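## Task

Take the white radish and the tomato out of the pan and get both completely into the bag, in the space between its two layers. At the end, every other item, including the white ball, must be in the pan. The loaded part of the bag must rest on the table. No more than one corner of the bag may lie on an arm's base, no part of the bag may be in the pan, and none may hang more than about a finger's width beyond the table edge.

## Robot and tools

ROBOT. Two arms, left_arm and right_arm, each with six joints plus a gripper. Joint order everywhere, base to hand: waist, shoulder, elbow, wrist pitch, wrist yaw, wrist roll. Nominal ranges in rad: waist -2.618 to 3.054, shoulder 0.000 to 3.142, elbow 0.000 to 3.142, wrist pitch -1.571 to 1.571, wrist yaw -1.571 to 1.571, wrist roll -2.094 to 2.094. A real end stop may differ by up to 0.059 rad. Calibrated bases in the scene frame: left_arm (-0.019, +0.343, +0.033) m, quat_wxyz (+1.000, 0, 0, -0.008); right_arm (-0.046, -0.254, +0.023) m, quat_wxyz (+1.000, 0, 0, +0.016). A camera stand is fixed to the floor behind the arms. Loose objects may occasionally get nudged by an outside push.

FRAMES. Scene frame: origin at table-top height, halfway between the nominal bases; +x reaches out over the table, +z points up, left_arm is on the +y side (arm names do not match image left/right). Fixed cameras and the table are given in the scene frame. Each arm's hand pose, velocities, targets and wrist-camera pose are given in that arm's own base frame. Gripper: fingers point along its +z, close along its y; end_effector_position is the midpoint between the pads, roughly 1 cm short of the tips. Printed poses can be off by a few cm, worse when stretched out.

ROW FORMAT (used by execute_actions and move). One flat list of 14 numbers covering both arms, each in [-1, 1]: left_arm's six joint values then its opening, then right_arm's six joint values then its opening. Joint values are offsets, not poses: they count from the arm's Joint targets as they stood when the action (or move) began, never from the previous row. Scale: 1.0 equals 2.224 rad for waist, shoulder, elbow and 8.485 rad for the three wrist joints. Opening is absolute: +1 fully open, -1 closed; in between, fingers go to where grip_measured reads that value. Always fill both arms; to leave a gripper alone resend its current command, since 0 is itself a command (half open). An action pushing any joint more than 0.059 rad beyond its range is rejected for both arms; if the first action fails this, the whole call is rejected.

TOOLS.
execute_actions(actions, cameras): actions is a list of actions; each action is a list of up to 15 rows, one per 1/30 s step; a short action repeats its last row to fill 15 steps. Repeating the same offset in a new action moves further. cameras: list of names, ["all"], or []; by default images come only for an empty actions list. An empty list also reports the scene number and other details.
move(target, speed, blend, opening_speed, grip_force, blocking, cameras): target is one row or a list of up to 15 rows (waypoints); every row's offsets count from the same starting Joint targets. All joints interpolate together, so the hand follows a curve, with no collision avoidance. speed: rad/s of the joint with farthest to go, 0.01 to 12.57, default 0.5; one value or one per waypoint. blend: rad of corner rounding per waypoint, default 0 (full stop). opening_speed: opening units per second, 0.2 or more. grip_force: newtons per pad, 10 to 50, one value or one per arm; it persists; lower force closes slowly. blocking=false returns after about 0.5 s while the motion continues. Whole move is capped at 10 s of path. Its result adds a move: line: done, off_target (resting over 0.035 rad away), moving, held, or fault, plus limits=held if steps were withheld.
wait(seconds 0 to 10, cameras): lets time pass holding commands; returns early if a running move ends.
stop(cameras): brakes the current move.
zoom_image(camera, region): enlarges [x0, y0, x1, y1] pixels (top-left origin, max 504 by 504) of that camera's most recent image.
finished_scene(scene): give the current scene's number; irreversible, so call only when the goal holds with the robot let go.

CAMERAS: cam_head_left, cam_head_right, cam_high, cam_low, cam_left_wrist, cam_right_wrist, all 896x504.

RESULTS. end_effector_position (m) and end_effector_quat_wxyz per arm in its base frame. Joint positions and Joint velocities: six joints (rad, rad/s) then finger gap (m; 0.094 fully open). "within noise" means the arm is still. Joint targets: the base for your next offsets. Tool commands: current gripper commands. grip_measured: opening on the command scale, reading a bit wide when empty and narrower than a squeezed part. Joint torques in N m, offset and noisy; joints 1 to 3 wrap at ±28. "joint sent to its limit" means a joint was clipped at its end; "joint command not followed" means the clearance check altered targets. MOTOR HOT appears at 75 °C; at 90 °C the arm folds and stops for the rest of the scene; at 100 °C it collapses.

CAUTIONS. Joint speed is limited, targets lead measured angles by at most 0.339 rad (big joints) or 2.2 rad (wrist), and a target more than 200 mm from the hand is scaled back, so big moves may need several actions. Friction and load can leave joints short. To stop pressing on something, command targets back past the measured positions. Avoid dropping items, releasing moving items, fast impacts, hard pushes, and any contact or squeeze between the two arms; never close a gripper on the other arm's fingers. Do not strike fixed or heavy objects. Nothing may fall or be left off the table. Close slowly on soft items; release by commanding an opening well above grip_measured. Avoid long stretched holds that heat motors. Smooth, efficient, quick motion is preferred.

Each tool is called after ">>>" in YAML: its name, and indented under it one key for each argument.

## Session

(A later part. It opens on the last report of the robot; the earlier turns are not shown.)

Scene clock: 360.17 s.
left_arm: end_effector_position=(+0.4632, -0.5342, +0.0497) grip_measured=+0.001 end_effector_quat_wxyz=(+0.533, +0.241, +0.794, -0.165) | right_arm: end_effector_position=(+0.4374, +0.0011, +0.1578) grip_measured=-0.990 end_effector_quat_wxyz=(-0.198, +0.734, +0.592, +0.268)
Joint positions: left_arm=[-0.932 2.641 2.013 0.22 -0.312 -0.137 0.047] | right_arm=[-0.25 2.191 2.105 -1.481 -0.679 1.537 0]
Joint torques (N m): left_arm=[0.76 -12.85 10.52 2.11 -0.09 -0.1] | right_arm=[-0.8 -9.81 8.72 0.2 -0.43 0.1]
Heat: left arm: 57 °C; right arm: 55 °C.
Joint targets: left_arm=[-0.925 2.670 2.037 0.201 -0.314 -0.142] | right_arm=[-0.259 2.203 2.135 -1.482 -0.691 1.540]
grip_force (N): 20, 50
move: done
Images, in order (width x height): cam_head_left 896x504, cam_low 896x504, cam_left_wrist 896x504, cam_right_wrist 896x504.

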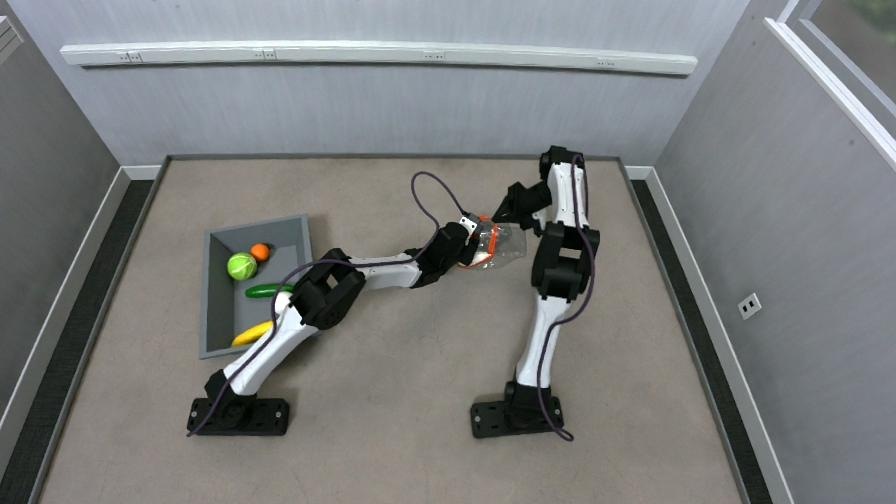

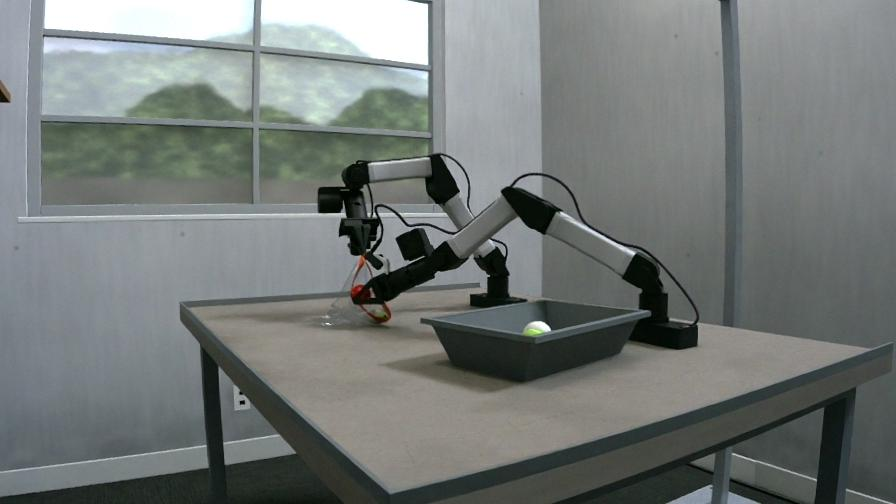

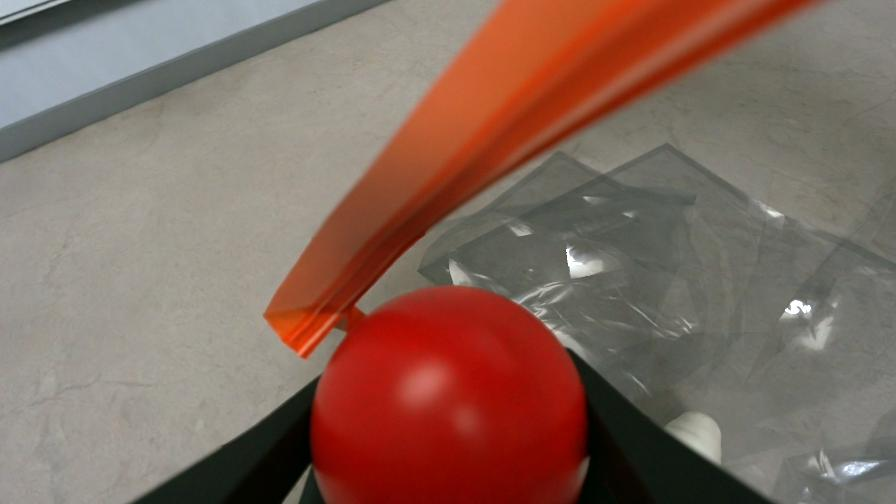

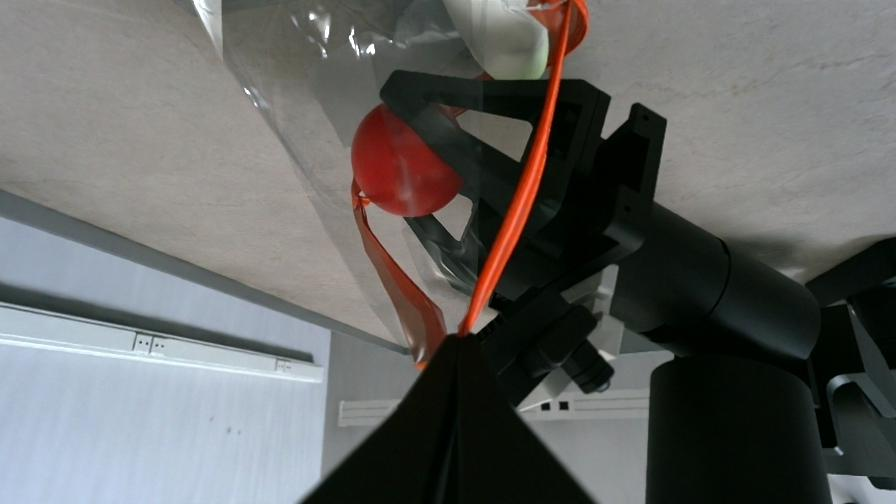

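>>> move:
  target:
    - [0,0,0,0,0,0,-0.25,0,0.0017,0.0708,-0.008,0,0,-1]
    - [-0.0137,0.0851,0.1018,-0.0051,-0.0029,-0.0014,-0.25,0,0.0017,0.0708,-0.008,0,0,-1]
  speed: [0.3,0.25]
  cameras: ["cam_right_wrist","cam_head_left","cam_low","cam_left_wrist"]

>>> zoom_image:
  camera: "cam_head_left"
  region: [420, 180, 540, 280]

>>> zoom_image:
  camera: "cam_low"
  region: [300, 230, 420, 340]

Scene clock: 363.63 s.
left_arm: end_effector_position=(+0.4703, -0.5628, +0.0285) grip_measured=+0.001 end_effector_quat_wxyz=(+0.545, +0.236, +0.785, -0.175) | right_arm: end_effector_position=(+0.4483, -0.0017, +0.1987) grip_measured=-0.990 end_effector_quat_wxyz=(-0.160, +0.723, +0.604, +0.296)
Joint positions: left_arm=[-0.95 2.818 2.247 0.199 -0.325 -0.144 0.047] | right_arm=[-0.25 2.191 2.267 -1.544 -0.679 1.537 0]
Joint torques (N m): left_arm=[-0.17 -12.64 9.99 1.88 -0.2 -0.13] | right_arm=[-0.77 -9.43 8.17 0.32 -0.43 0.09]
Heat: left arm: 57 °C; right arm: 54 °C.
Joint targets: left_arm=[-0.955 2.860 2.263 0.157 -0.339 -0.154] | right_arm=[-0.259 2.207 2.292 -1.550 -0.691 1.540]
grip_force (N): 20, 50
move: off_target (left_arm); left_arm: the shoulder is farthest, 0.041 rad from its target
Images, in order (width x height): cam_head_left 896x504, cam_low 896x504, cam_left_wrist 896x504, cam_right_wrist 896x504.

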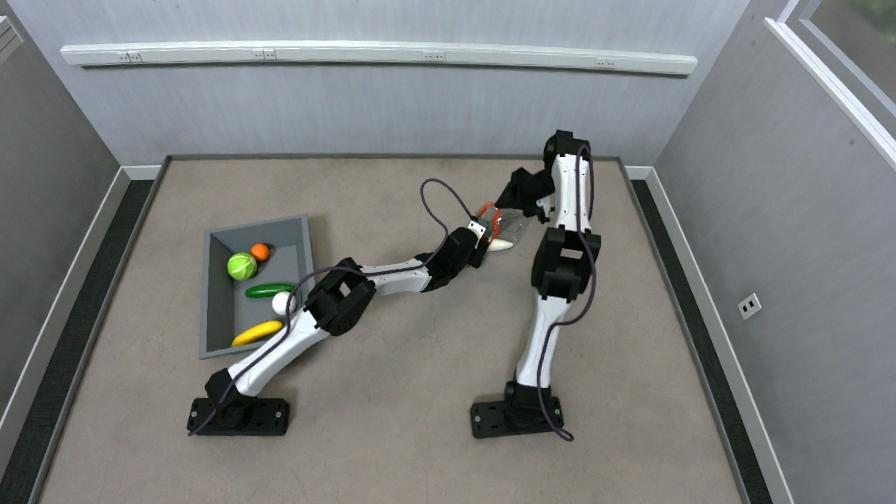

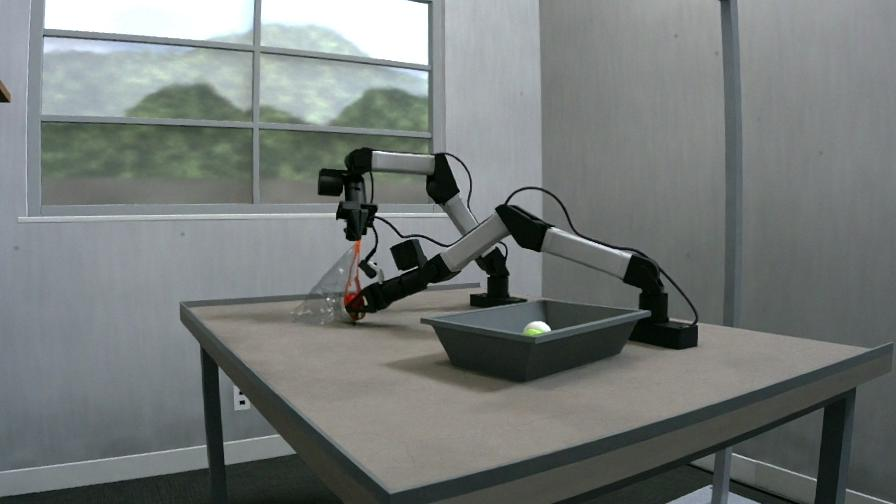

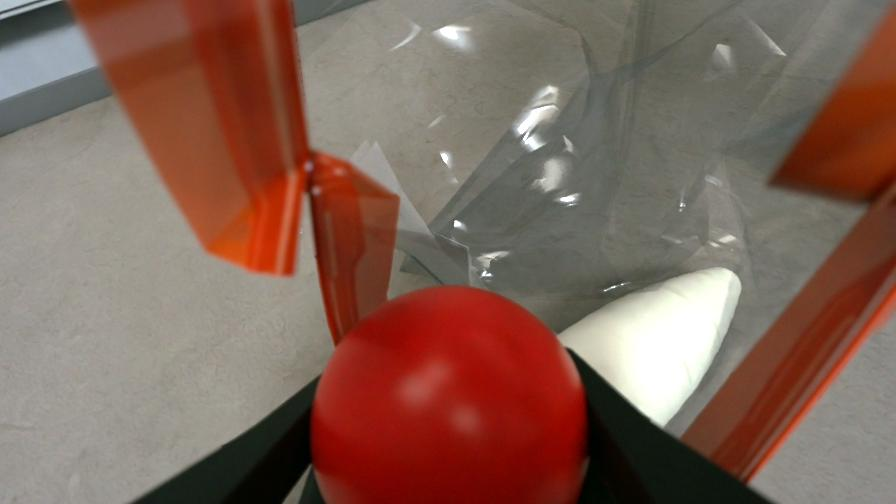

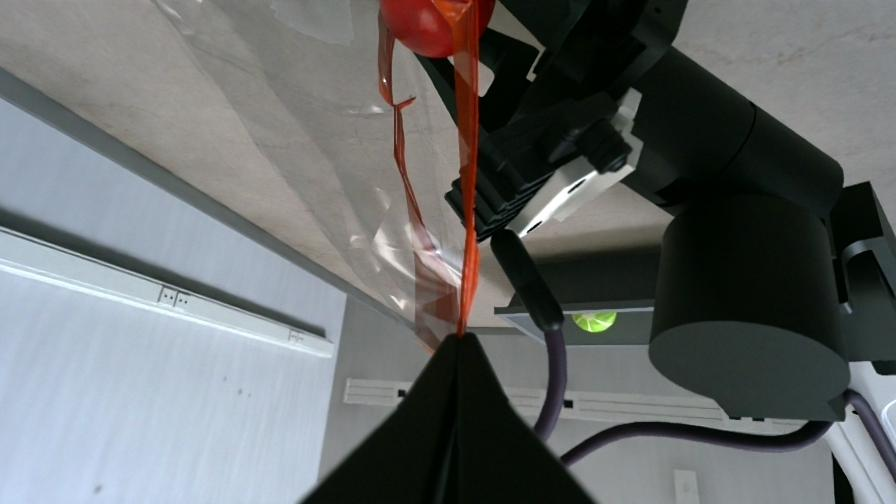

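Scaled by 4.200 from the camera's 896x504 image, which has a finer 1280x720 frame.

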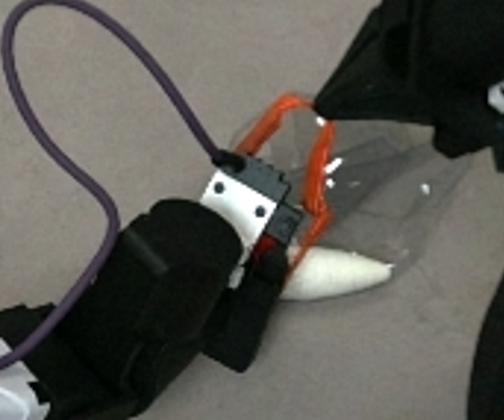

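Scaled by 4.200 from the camera's 896x504 image, which has a finer 1280x720 frame.

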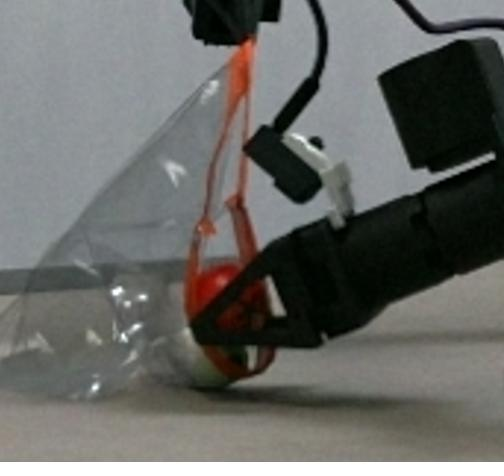

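>>> move:
  target: [0,0,0,0,0,0,-0.25,-0.0261,-0.1142,-0.1992,0.0123,0,0,-1]
  speed: 0.25
  cameras: ["cam_right_wrist","cam_head_left","cam_low","cam_left_wrist"]

>>> zoom_image:
  camera: "cam_head_left"
  region: [420, 180, 540, 280]

>>> zoom_image:
  camera: "cam_low"
  region: [300, 230, 420, 340]

Scene clock: 366.50 s.
left_arm: end_effector_position=(+0.4695, -0.5630, +0.0271) grip_measured=+0.001 end_effector_quat_wxyz=(+0.544, +0.237, +0.786, -0.174) | right_arm: end_effector_position=(+0.3920, -0.0110, +0.1656) grip_measured=-0.990 end_effector_quat_wxyz=(-0.203, +0.755, +0.565, +0.265)
Joint positions: left_arm=[-0.952 2.819 2.247 0.195 -0.327 -0.144 0.047] | right_arm=[-0.31 2.006 1.853 -1.446 -0.679 1.537 0]
Joint torques (N m): left_arm=[-0.08 -12.72 9.94 1.91 -0.18 -0.13] | right_arm=[-0.53 -14.19 5.48 0.19 -0.43 0.1]
Heat: left arm: 58 °C; right arm: 55 °C.
Joint targets: left_arm=[-0.955 2.860 2.263 0.157 -0.339 -0.154] | right_arm=[-0.316 1.953 1.849 -1.445 -0.691 1.540]
grip_force (N): 20, 50
move: off_target (left_arm, right_arm); left_arm: the shoulder is farthest, 0.041 rad from its target; right_arm: the shoulder is farthest, 0.053 rad from its target
Images, in order (width x height): cam_head_left 896x504, cam_low 896x504, cam_left_wrist 896x504, cam_right_wrist 896x504.

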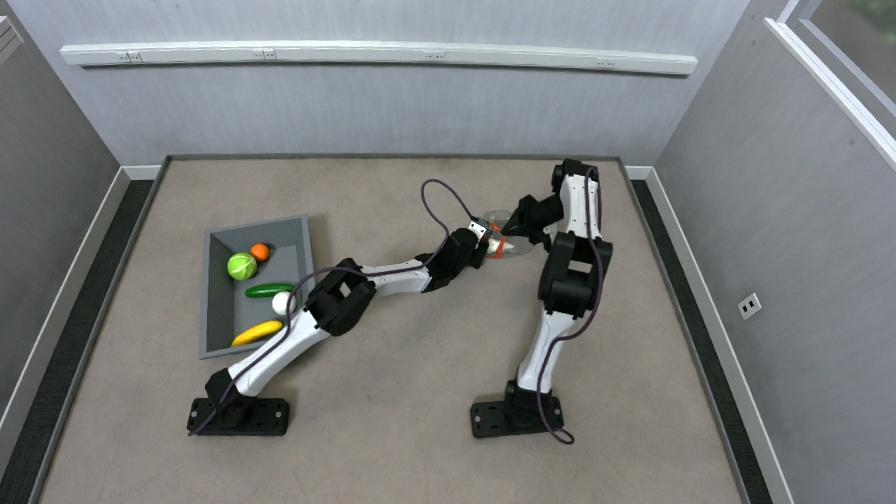

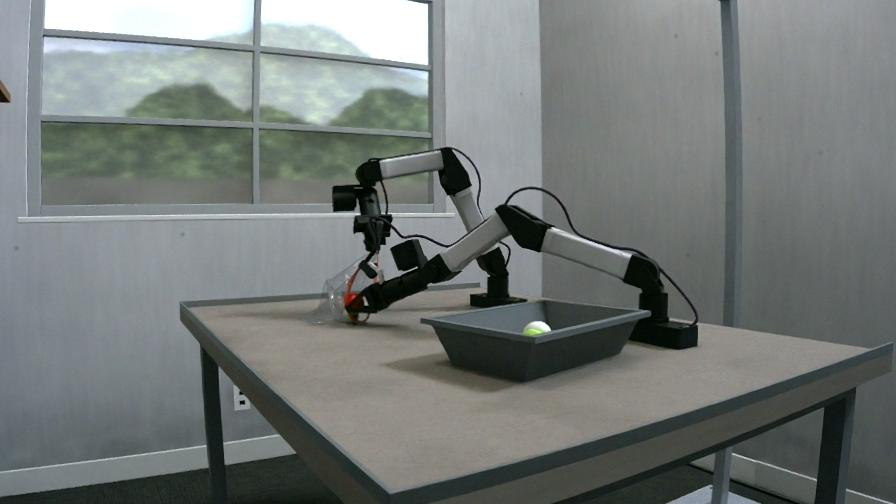

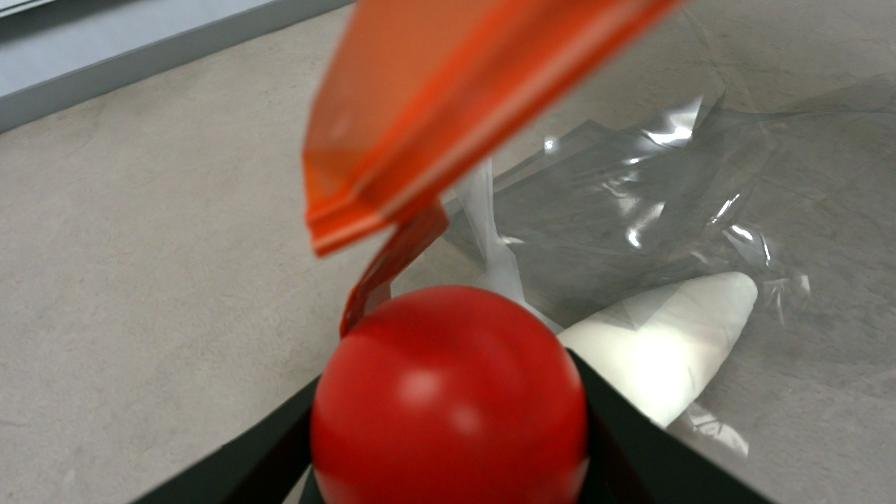

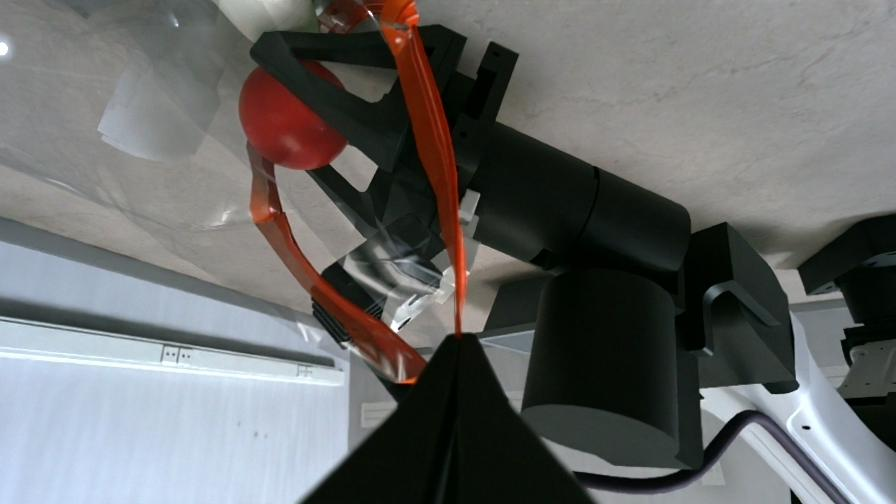

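Scaled by 4.200 from the camera's 896x504 image, which has a finer 1280x720 frame.

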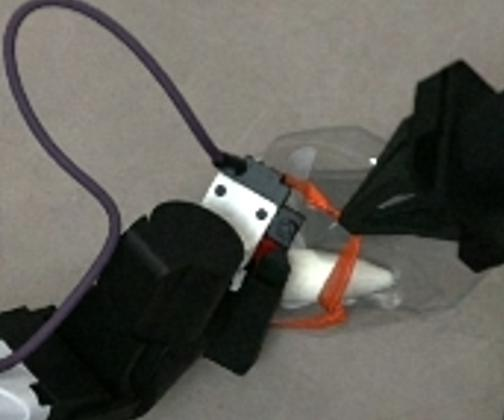

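Scaled by 4.200 from the camera's 896x504 image, which has a finer 1280x720 frame.

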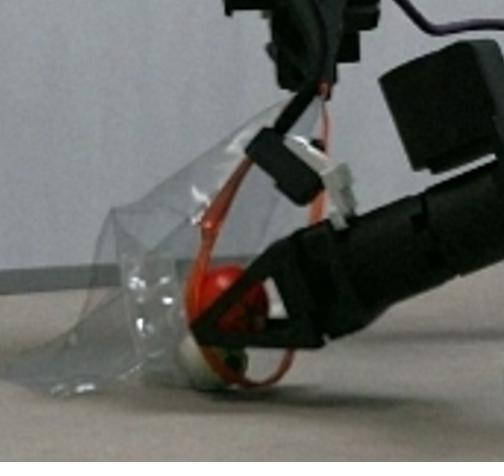

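>>> move:
  target:
    - [0,0.0225,0,0,0,0,-0.25,0,0,0,0,0,0,-1]
    - [0,0.0225,0,0,0,0,0.15,0,0,0,0,0,0,-1]
  speed: 0.2
  opening_speed: 0.5
  cameras: ["cam_right_wrist","cam_head_left","cam_low","cam_left_wrist"]

>>> zoom_image:
  camera: "cam_head_left"
  region: [420, 180, 540, 280]

>>> zoom_image:
  camera: "cam_low"
  region: [300, 230, 420, 340]

Scene clock: 369.20 s.
left_arm: end_effector_position=(+0.4723, -0.5650, +0.0241) grip_measured=+0.148 end_effector_quat_wxyz=(+0.553, +0.228, +0.781, -0.180) | right_arm: end_effector_position=(+0.3930, -0.0113, +0.1655) grip_measured=-0.990 end_effector_quat_wxyz=(-0.201, +0.754, +0.565, +0.266)
Joint positions: left_arm=[-0.952 2.846 2.263 0.234 -0.334 -0.148 0.054] | right_arm=[-0.31 2.006 1.853 -1.441 -0.679 1.537 0]
Joint torques (N m): left_arm=[-0.06 -11.06 8.34 1.49 -0.11 -0.11] | right_arm=[-0.54 -14.22 5.5 0.12 -0.43 0.1]
Heat: left arm: 58 °C; right arm: 56 °C.
Joint targets: left_arm=[-0.955 2.909 2.263 0.157 -0.339 -0.154] | right_arm=[-0.316 1.953 1.849 -1.446 -0.691 1.540]
grip_force (N): 20, 50
move: off_target (left_arm, right_arm); target 2's new numbers were sent with left_arm's wrist pitch 0.077 rad from that target; left_arm: the wrist pitch is farthest, 0.077 rad from its target; right_arm: the shoulder is farthest, 0.053 rad from its target
Images, in order (width x height): cam_head_left 896x504, cam_low 896x504, cam_left_wrist 896x504, cam_right_wrist 896x504.

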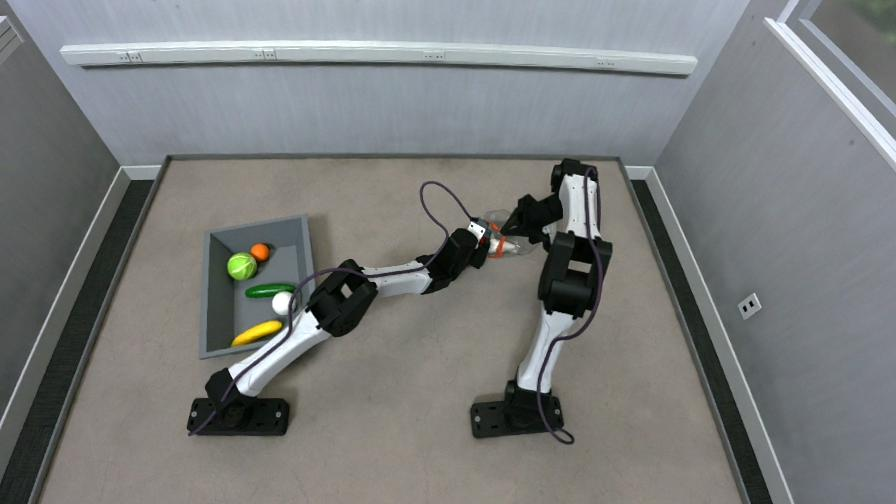

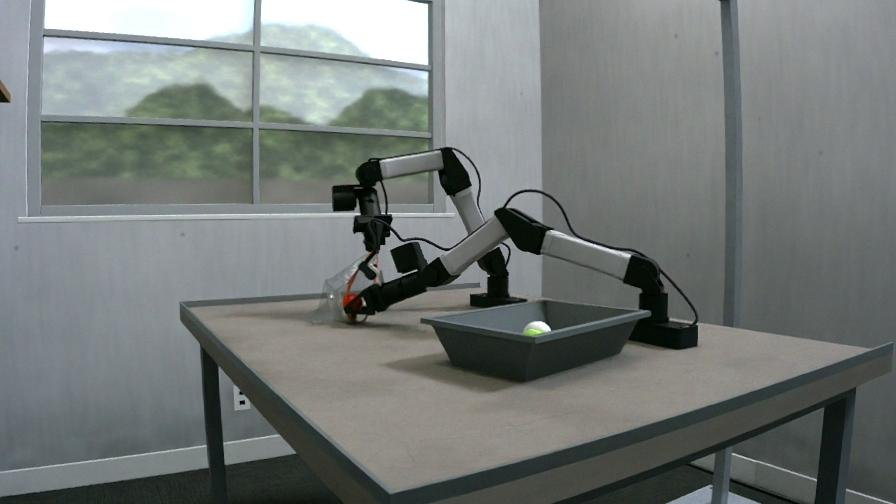

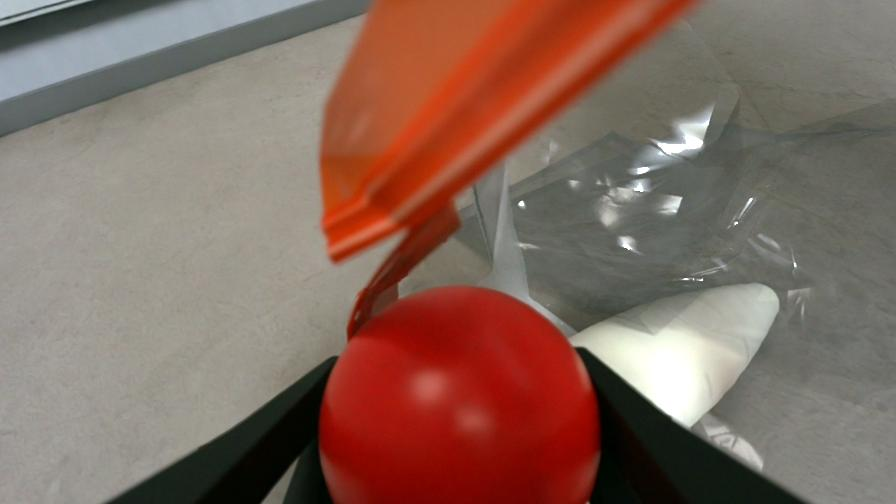

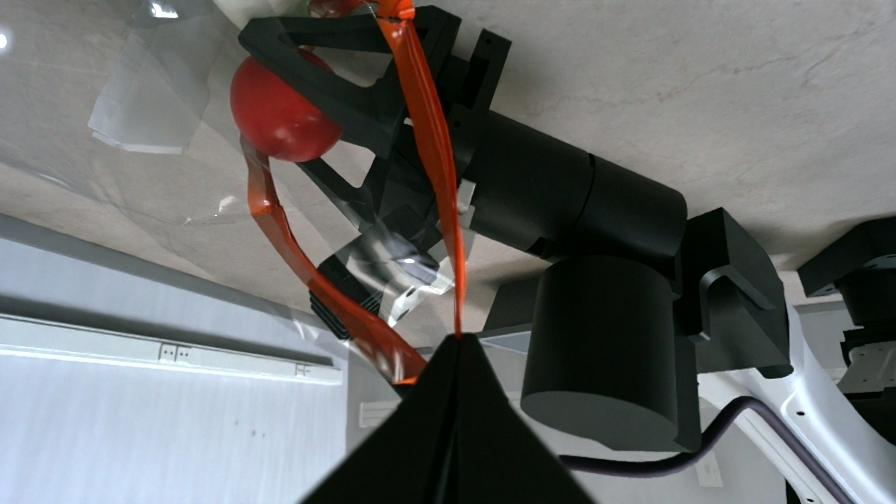

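Scaled by 4.200 from the camera's 896x504 image, which has a finer 1280x720 frame.

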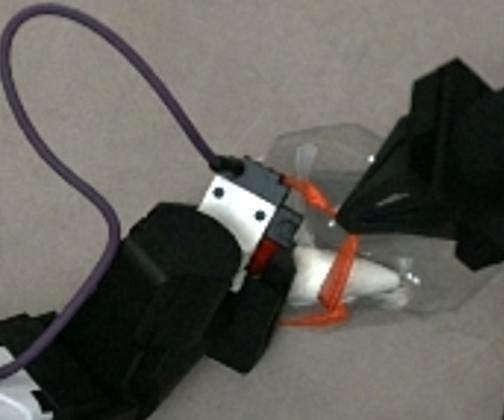

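Scaled by 4.200 from the camera's 896x504 image, which has a finer 1280x720 frame.

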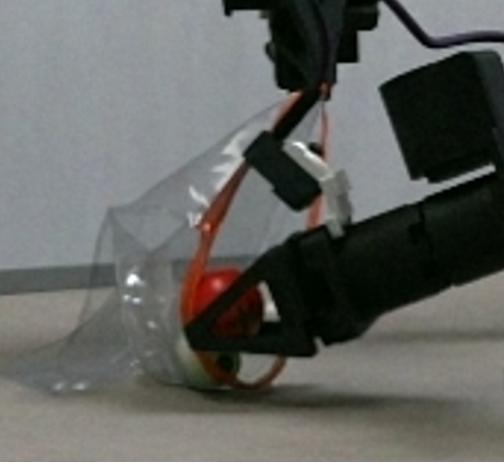

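>>> move:
  target: [0,-0.012,0,0,0,0,0.5,0,0,0,0,0,0,-1]
  speed: 0.2
  opening_speed: 0.6
  cameras: ["cam_right_wrist","cam_head_left","cam_low","cam_left_wrist"]

>>> zoom_image:
  camera: "cam_low"
  region: [300, 230, 420, 340]

Scene clock: 370.30 s.
left_arm: end_effector_position=(+0.4724, -0.5649, +0.0242) grip_measured=+0.498 end_effector_quat_wxyz=(+0.553, +0.227, +0.781, -0.180) | right_arm: end_effector_position=(+0.3930, -0.0113, +0.1655) grip_measured=-0.990 end_effector_quat_wxyz=(-0.201, +0.754, +0.565, +0.266)
Joint positions: left_arm=[-0.952 2.846 2.263 0.234 -0.335 -0.151 0.07] | right_arm=[-0.31 2.006 1.853 -1.441 -0.679 1.537 0]
Joint torques (N m): left_arm=[-0.05 -13.11 8.28 1.48 -0.11 -0.07] | right_arm=[-0.54 -14.19 5.5 0.12 -0.42 0.09]
Heat: left arm: 58 °C; right arm: 56 °C.
Joint targets: left_arm=[-0.955 2.883 2.263 0.157 -0.339 -0.154] | right_arm=[-0.316 1.953 1.849 -1.446 -0.691 1.540]
grip_force (N): 20, 50
move: off_target (left_arm, right_arm); left_arm: the wrist pitch is farthest, 0.077 rad from its target; right_arm: the shoulder is farthest, 0.053 rad from its target
Images, in order (width x height): cam_head_left 896x504, cam_low 896x504, cam_left_wrist 896x504, cam_right_wrist 896x504.

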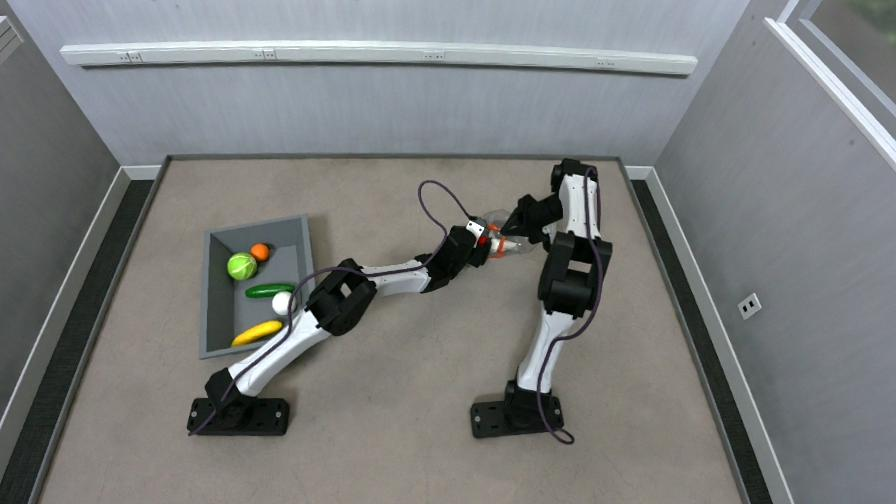

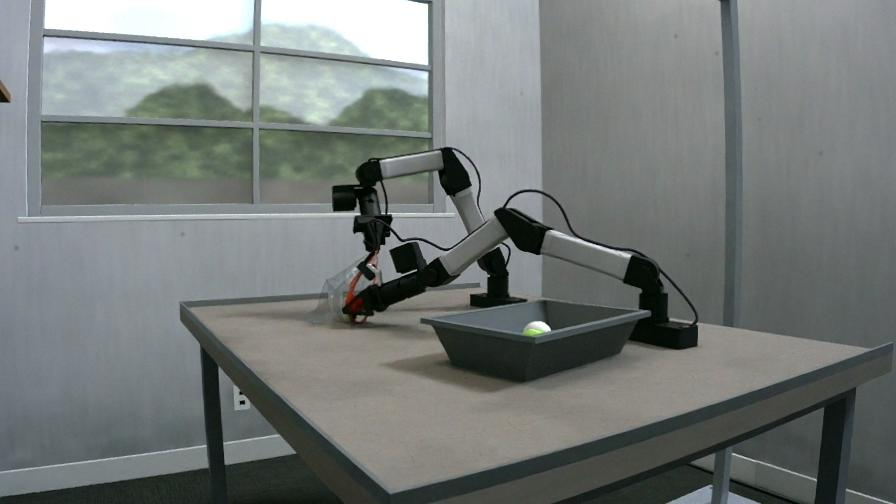

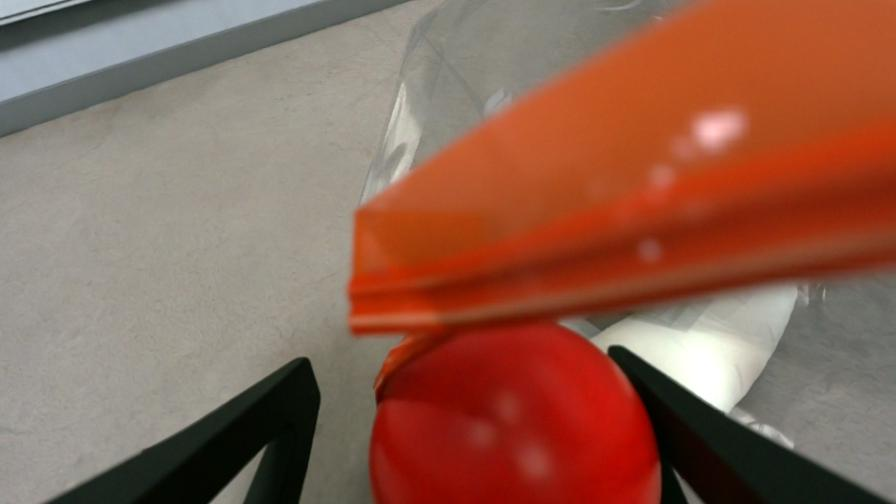

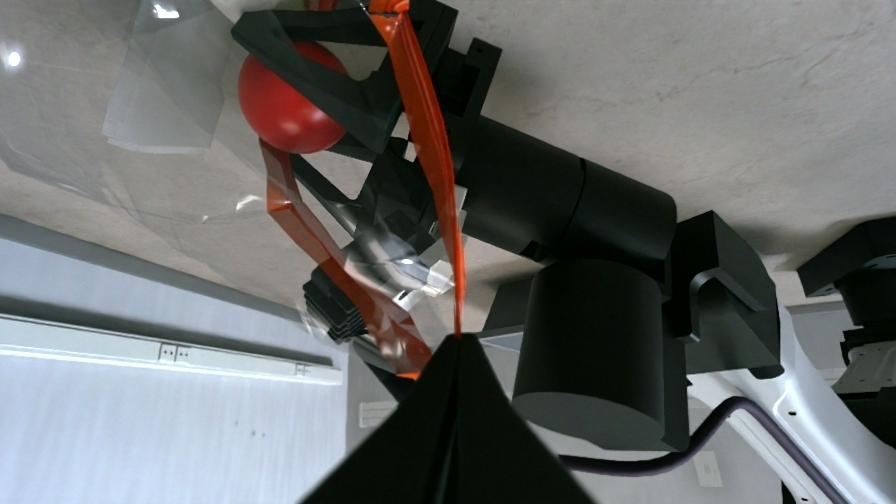

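Scaled by 4.200 from the camera's 896x504 image, which has a finer 1280x720 frame.

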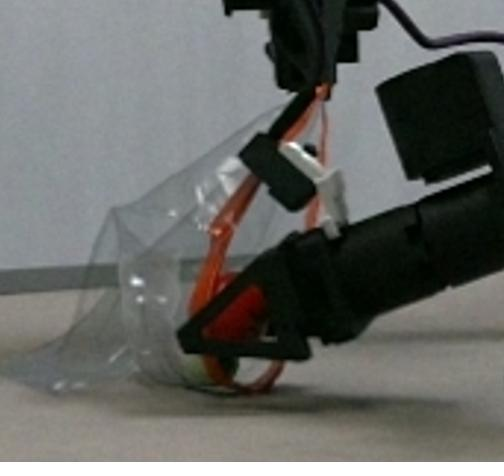

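>>> move:
  target: [0,-0.012,0,0,0,0,0.5,0,-0.0013,0.072,-0.0123,0,0,-1]
  speed: 0.25
  cameras: ["cam_right_wrist","cam_head_left","cam_low","cam_left_wrist"]

>>> zoom_image:
  camera: "cam_low"
  region: [300, 230, 420, 340]

Scene clock: 372.00 s.
left_arm: end_effector_position=(+0.4688, -0.5689, +0.0264) grip_measured=+0.498 end_effector_quat_wxyz=(+0.555, +0.228, +0.778, -0.185) | right_arm: end_effector_position=(+0.3978, -0.0152, +0.1936) grip_measured=-0.990 end_effector_quat_wxyz=(-0.178, +0.752, +0.573, +0.273)
Joint positions: left_arm=[-0.959 2.846 2.265 0.241 -0.335 -0.152 0.07] | right_arm=[-0.31 2.006 1.973 -1.513 -0.663 1.537 0]
Joint torques (N m): left_arm=[0.5 -15.17 8.16 1.42 -0.11 -0.07] | right_arm=[-0.55 -14.43 9.26 -0.09 -0.6 0.09]
Heat: left arm: 59 °C; right arm: 57 °C.
Joint targets: left_arm=[-0.956 2.856 2.263 0.157 -0.339 -0.154] | right_arm=[-0.316 1.950 2.009 -1.550 -0.691 1.540]
grip_force (N): 20, 50
move: off_target (left_arm, right_arm); left_arm: the wrist pitch is farthest, 0.084 rad from its target; right_arm: the shoulder is farthest, 0.056 rad from its target
Images, in order (width x height): cam_head_left 896x504, cam_low 896x504, cam_left_wrist 896x504, cam_right_wrist 896x504.

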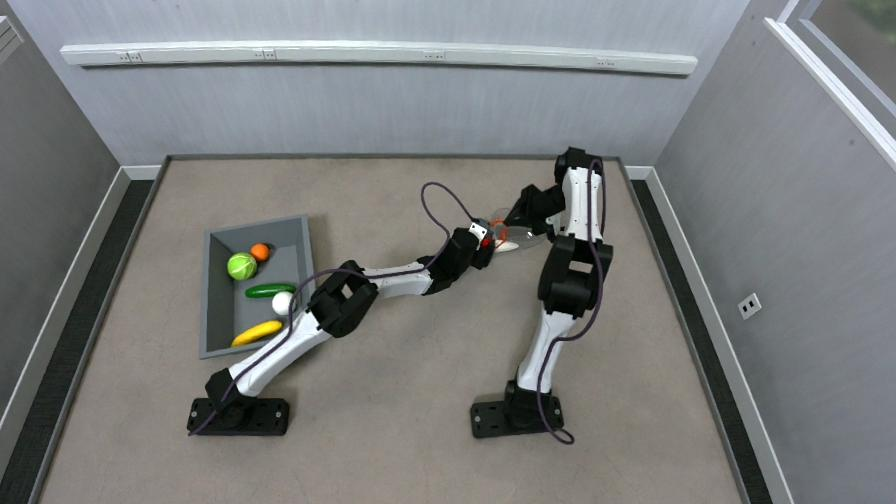

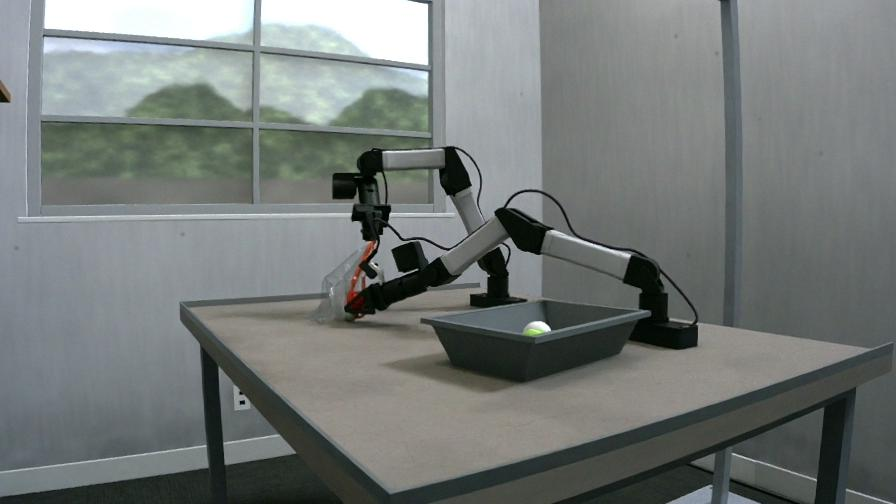

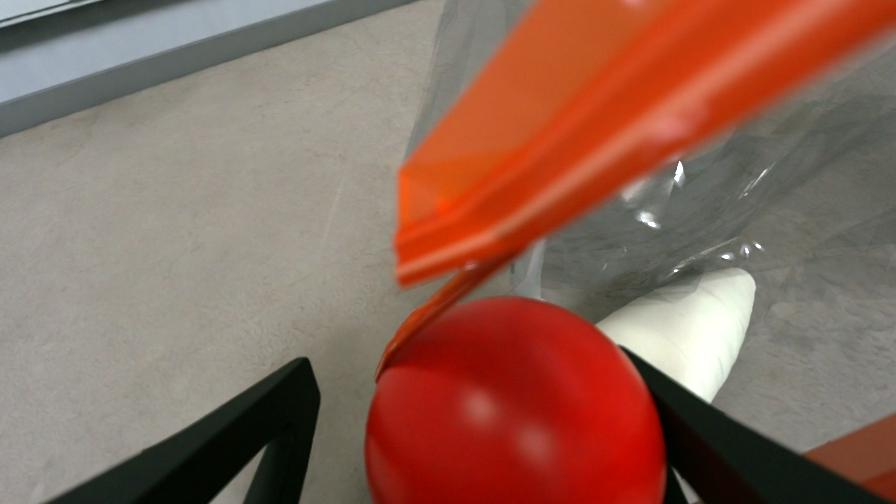

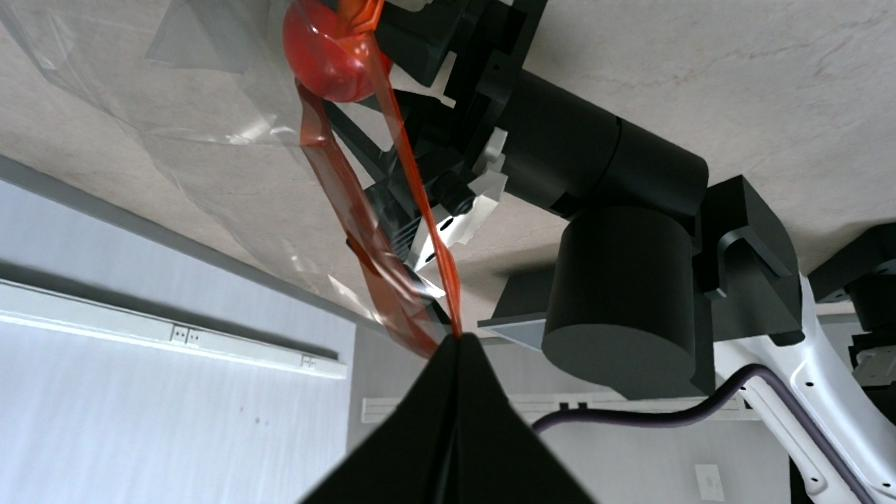

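Scaled by 4.200 from the camera's 896x504 image, which has a finer 1280x720 frame.

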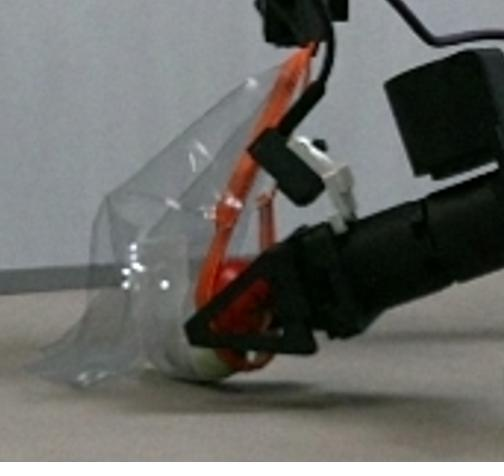

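>>> move:
  target:
    - [-0.009,-0.062,-0.095,0.0115,-0.0022,-0.001,0.6,0,-0.0466,-0.0324,0.0105,0,0,-1]
    - [-0.0269,-0.1626,-0.2839,0.0303,-0.0066,-0.0031,0.6,0,-0.0466,-0.0324,0.0105,0,0,-1]
  speed: 0.25
  blend: 0.05
  cameras: ["cam_right_wrist","cam_head_left","cam_low","cam_left_wrist"]

>>> zoom_image:
  camera: "cam_low"
  region: [300, 230, 420, 340]

>>> zoom_image:
  camera: "cam_head_left"
  region: [420, 180, 540, 280]

Scene clock: 375.83 s.
left_arm: end_effector_position=(+0.4031, -0.5265, +0.0417) grip_measured=+0.598 end_effector_quat_wxyz=(+0.547, +0.233, +0.783, -0.185) | right_arm: end_effector_position=(+0.3931, -0.0137, +0.2169) grip_measured=-0.990 end_effector_quat_wxyz=(-0.139, +0.741, +0.585, +0.299)
Joint positions: left_arm=[-1.013 2.506 1.659 0.481 -0.373 -0.177 0.075] | right_arm=[-0.31 1.914 1.932 -1.467 -0.662 1.537 0]
Joint torques (N m): left_arm=[0.01 -14.79 4.81 1.58 -0.3 -0.1] | right_arm=[-0.55 -14.82 6.38 0.48 -0.58 0.09]
Heat: left arm: 60 °C; right arm: 58 °C.
Joint targets: left_arm=[-1.015 2.495 1.632 0.414 -0.395 -0.180] | right_arm=[-0.316 1.846 1.937 -1.461 -0.691 1.540]
grip_force (N): 20, 50
move: off_target (left_arm, right_arm); left_arm: the wrist pitch is farthest, 0.067 rad from its target; right_arm: the shoulder is farthest, 0.068 rad from its target
Images, in order (width x height): cam_head_left 896x504, cam_low 896x504, cam_left_wrist 896x504, cam_right_wrist 896x504.

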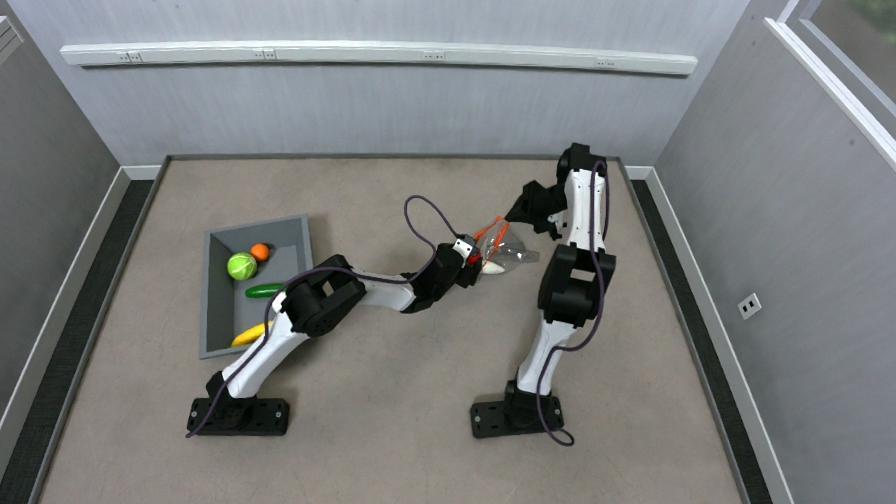

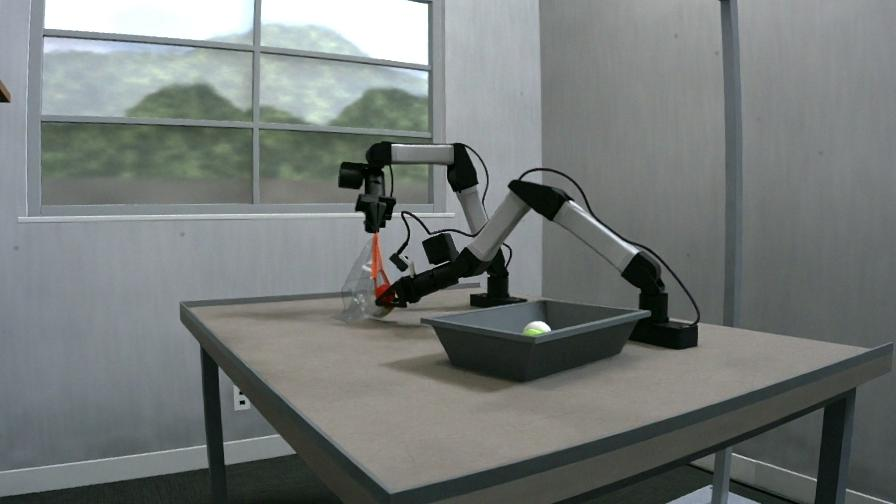

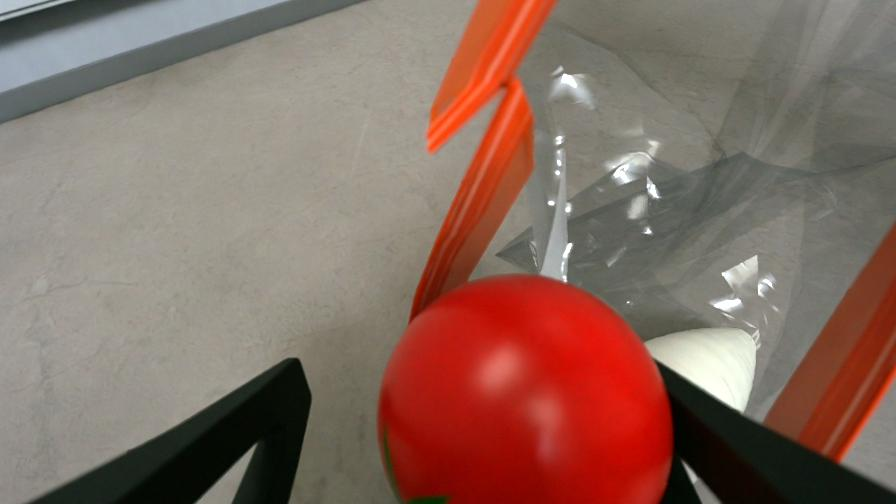

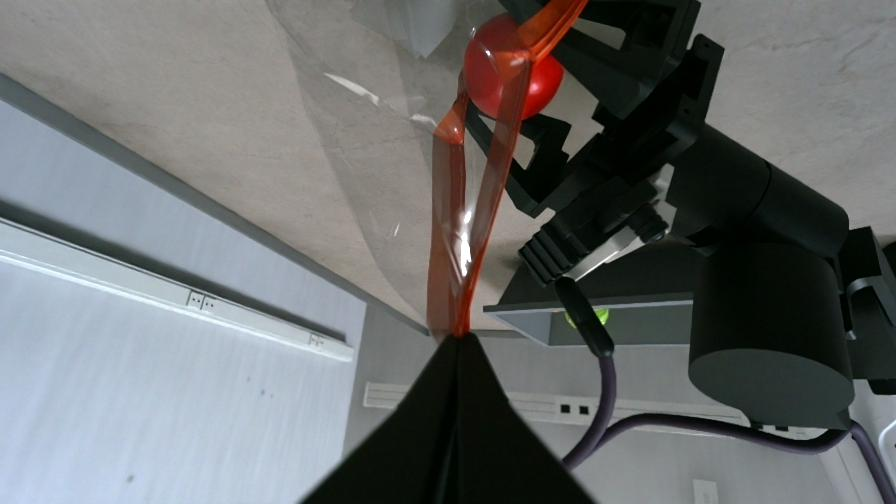

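Scaled by 4.200 from the camera's 896x504 image, which has a finer 1280x720 frame.

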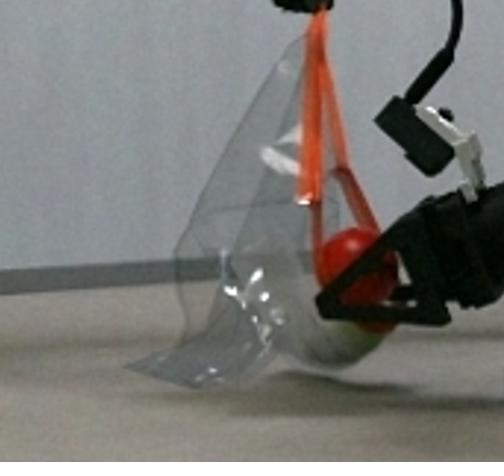

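Scaled by 4.200 from the camera's 896x504 image, which has a finer 1280x720 frame.

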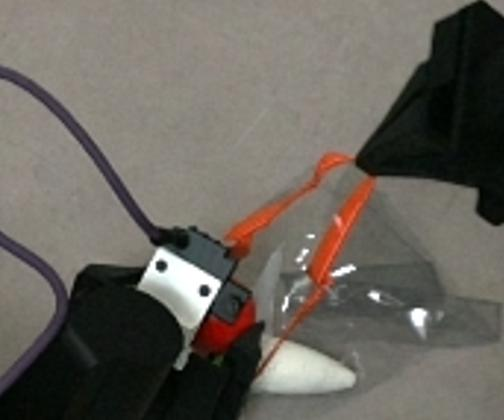

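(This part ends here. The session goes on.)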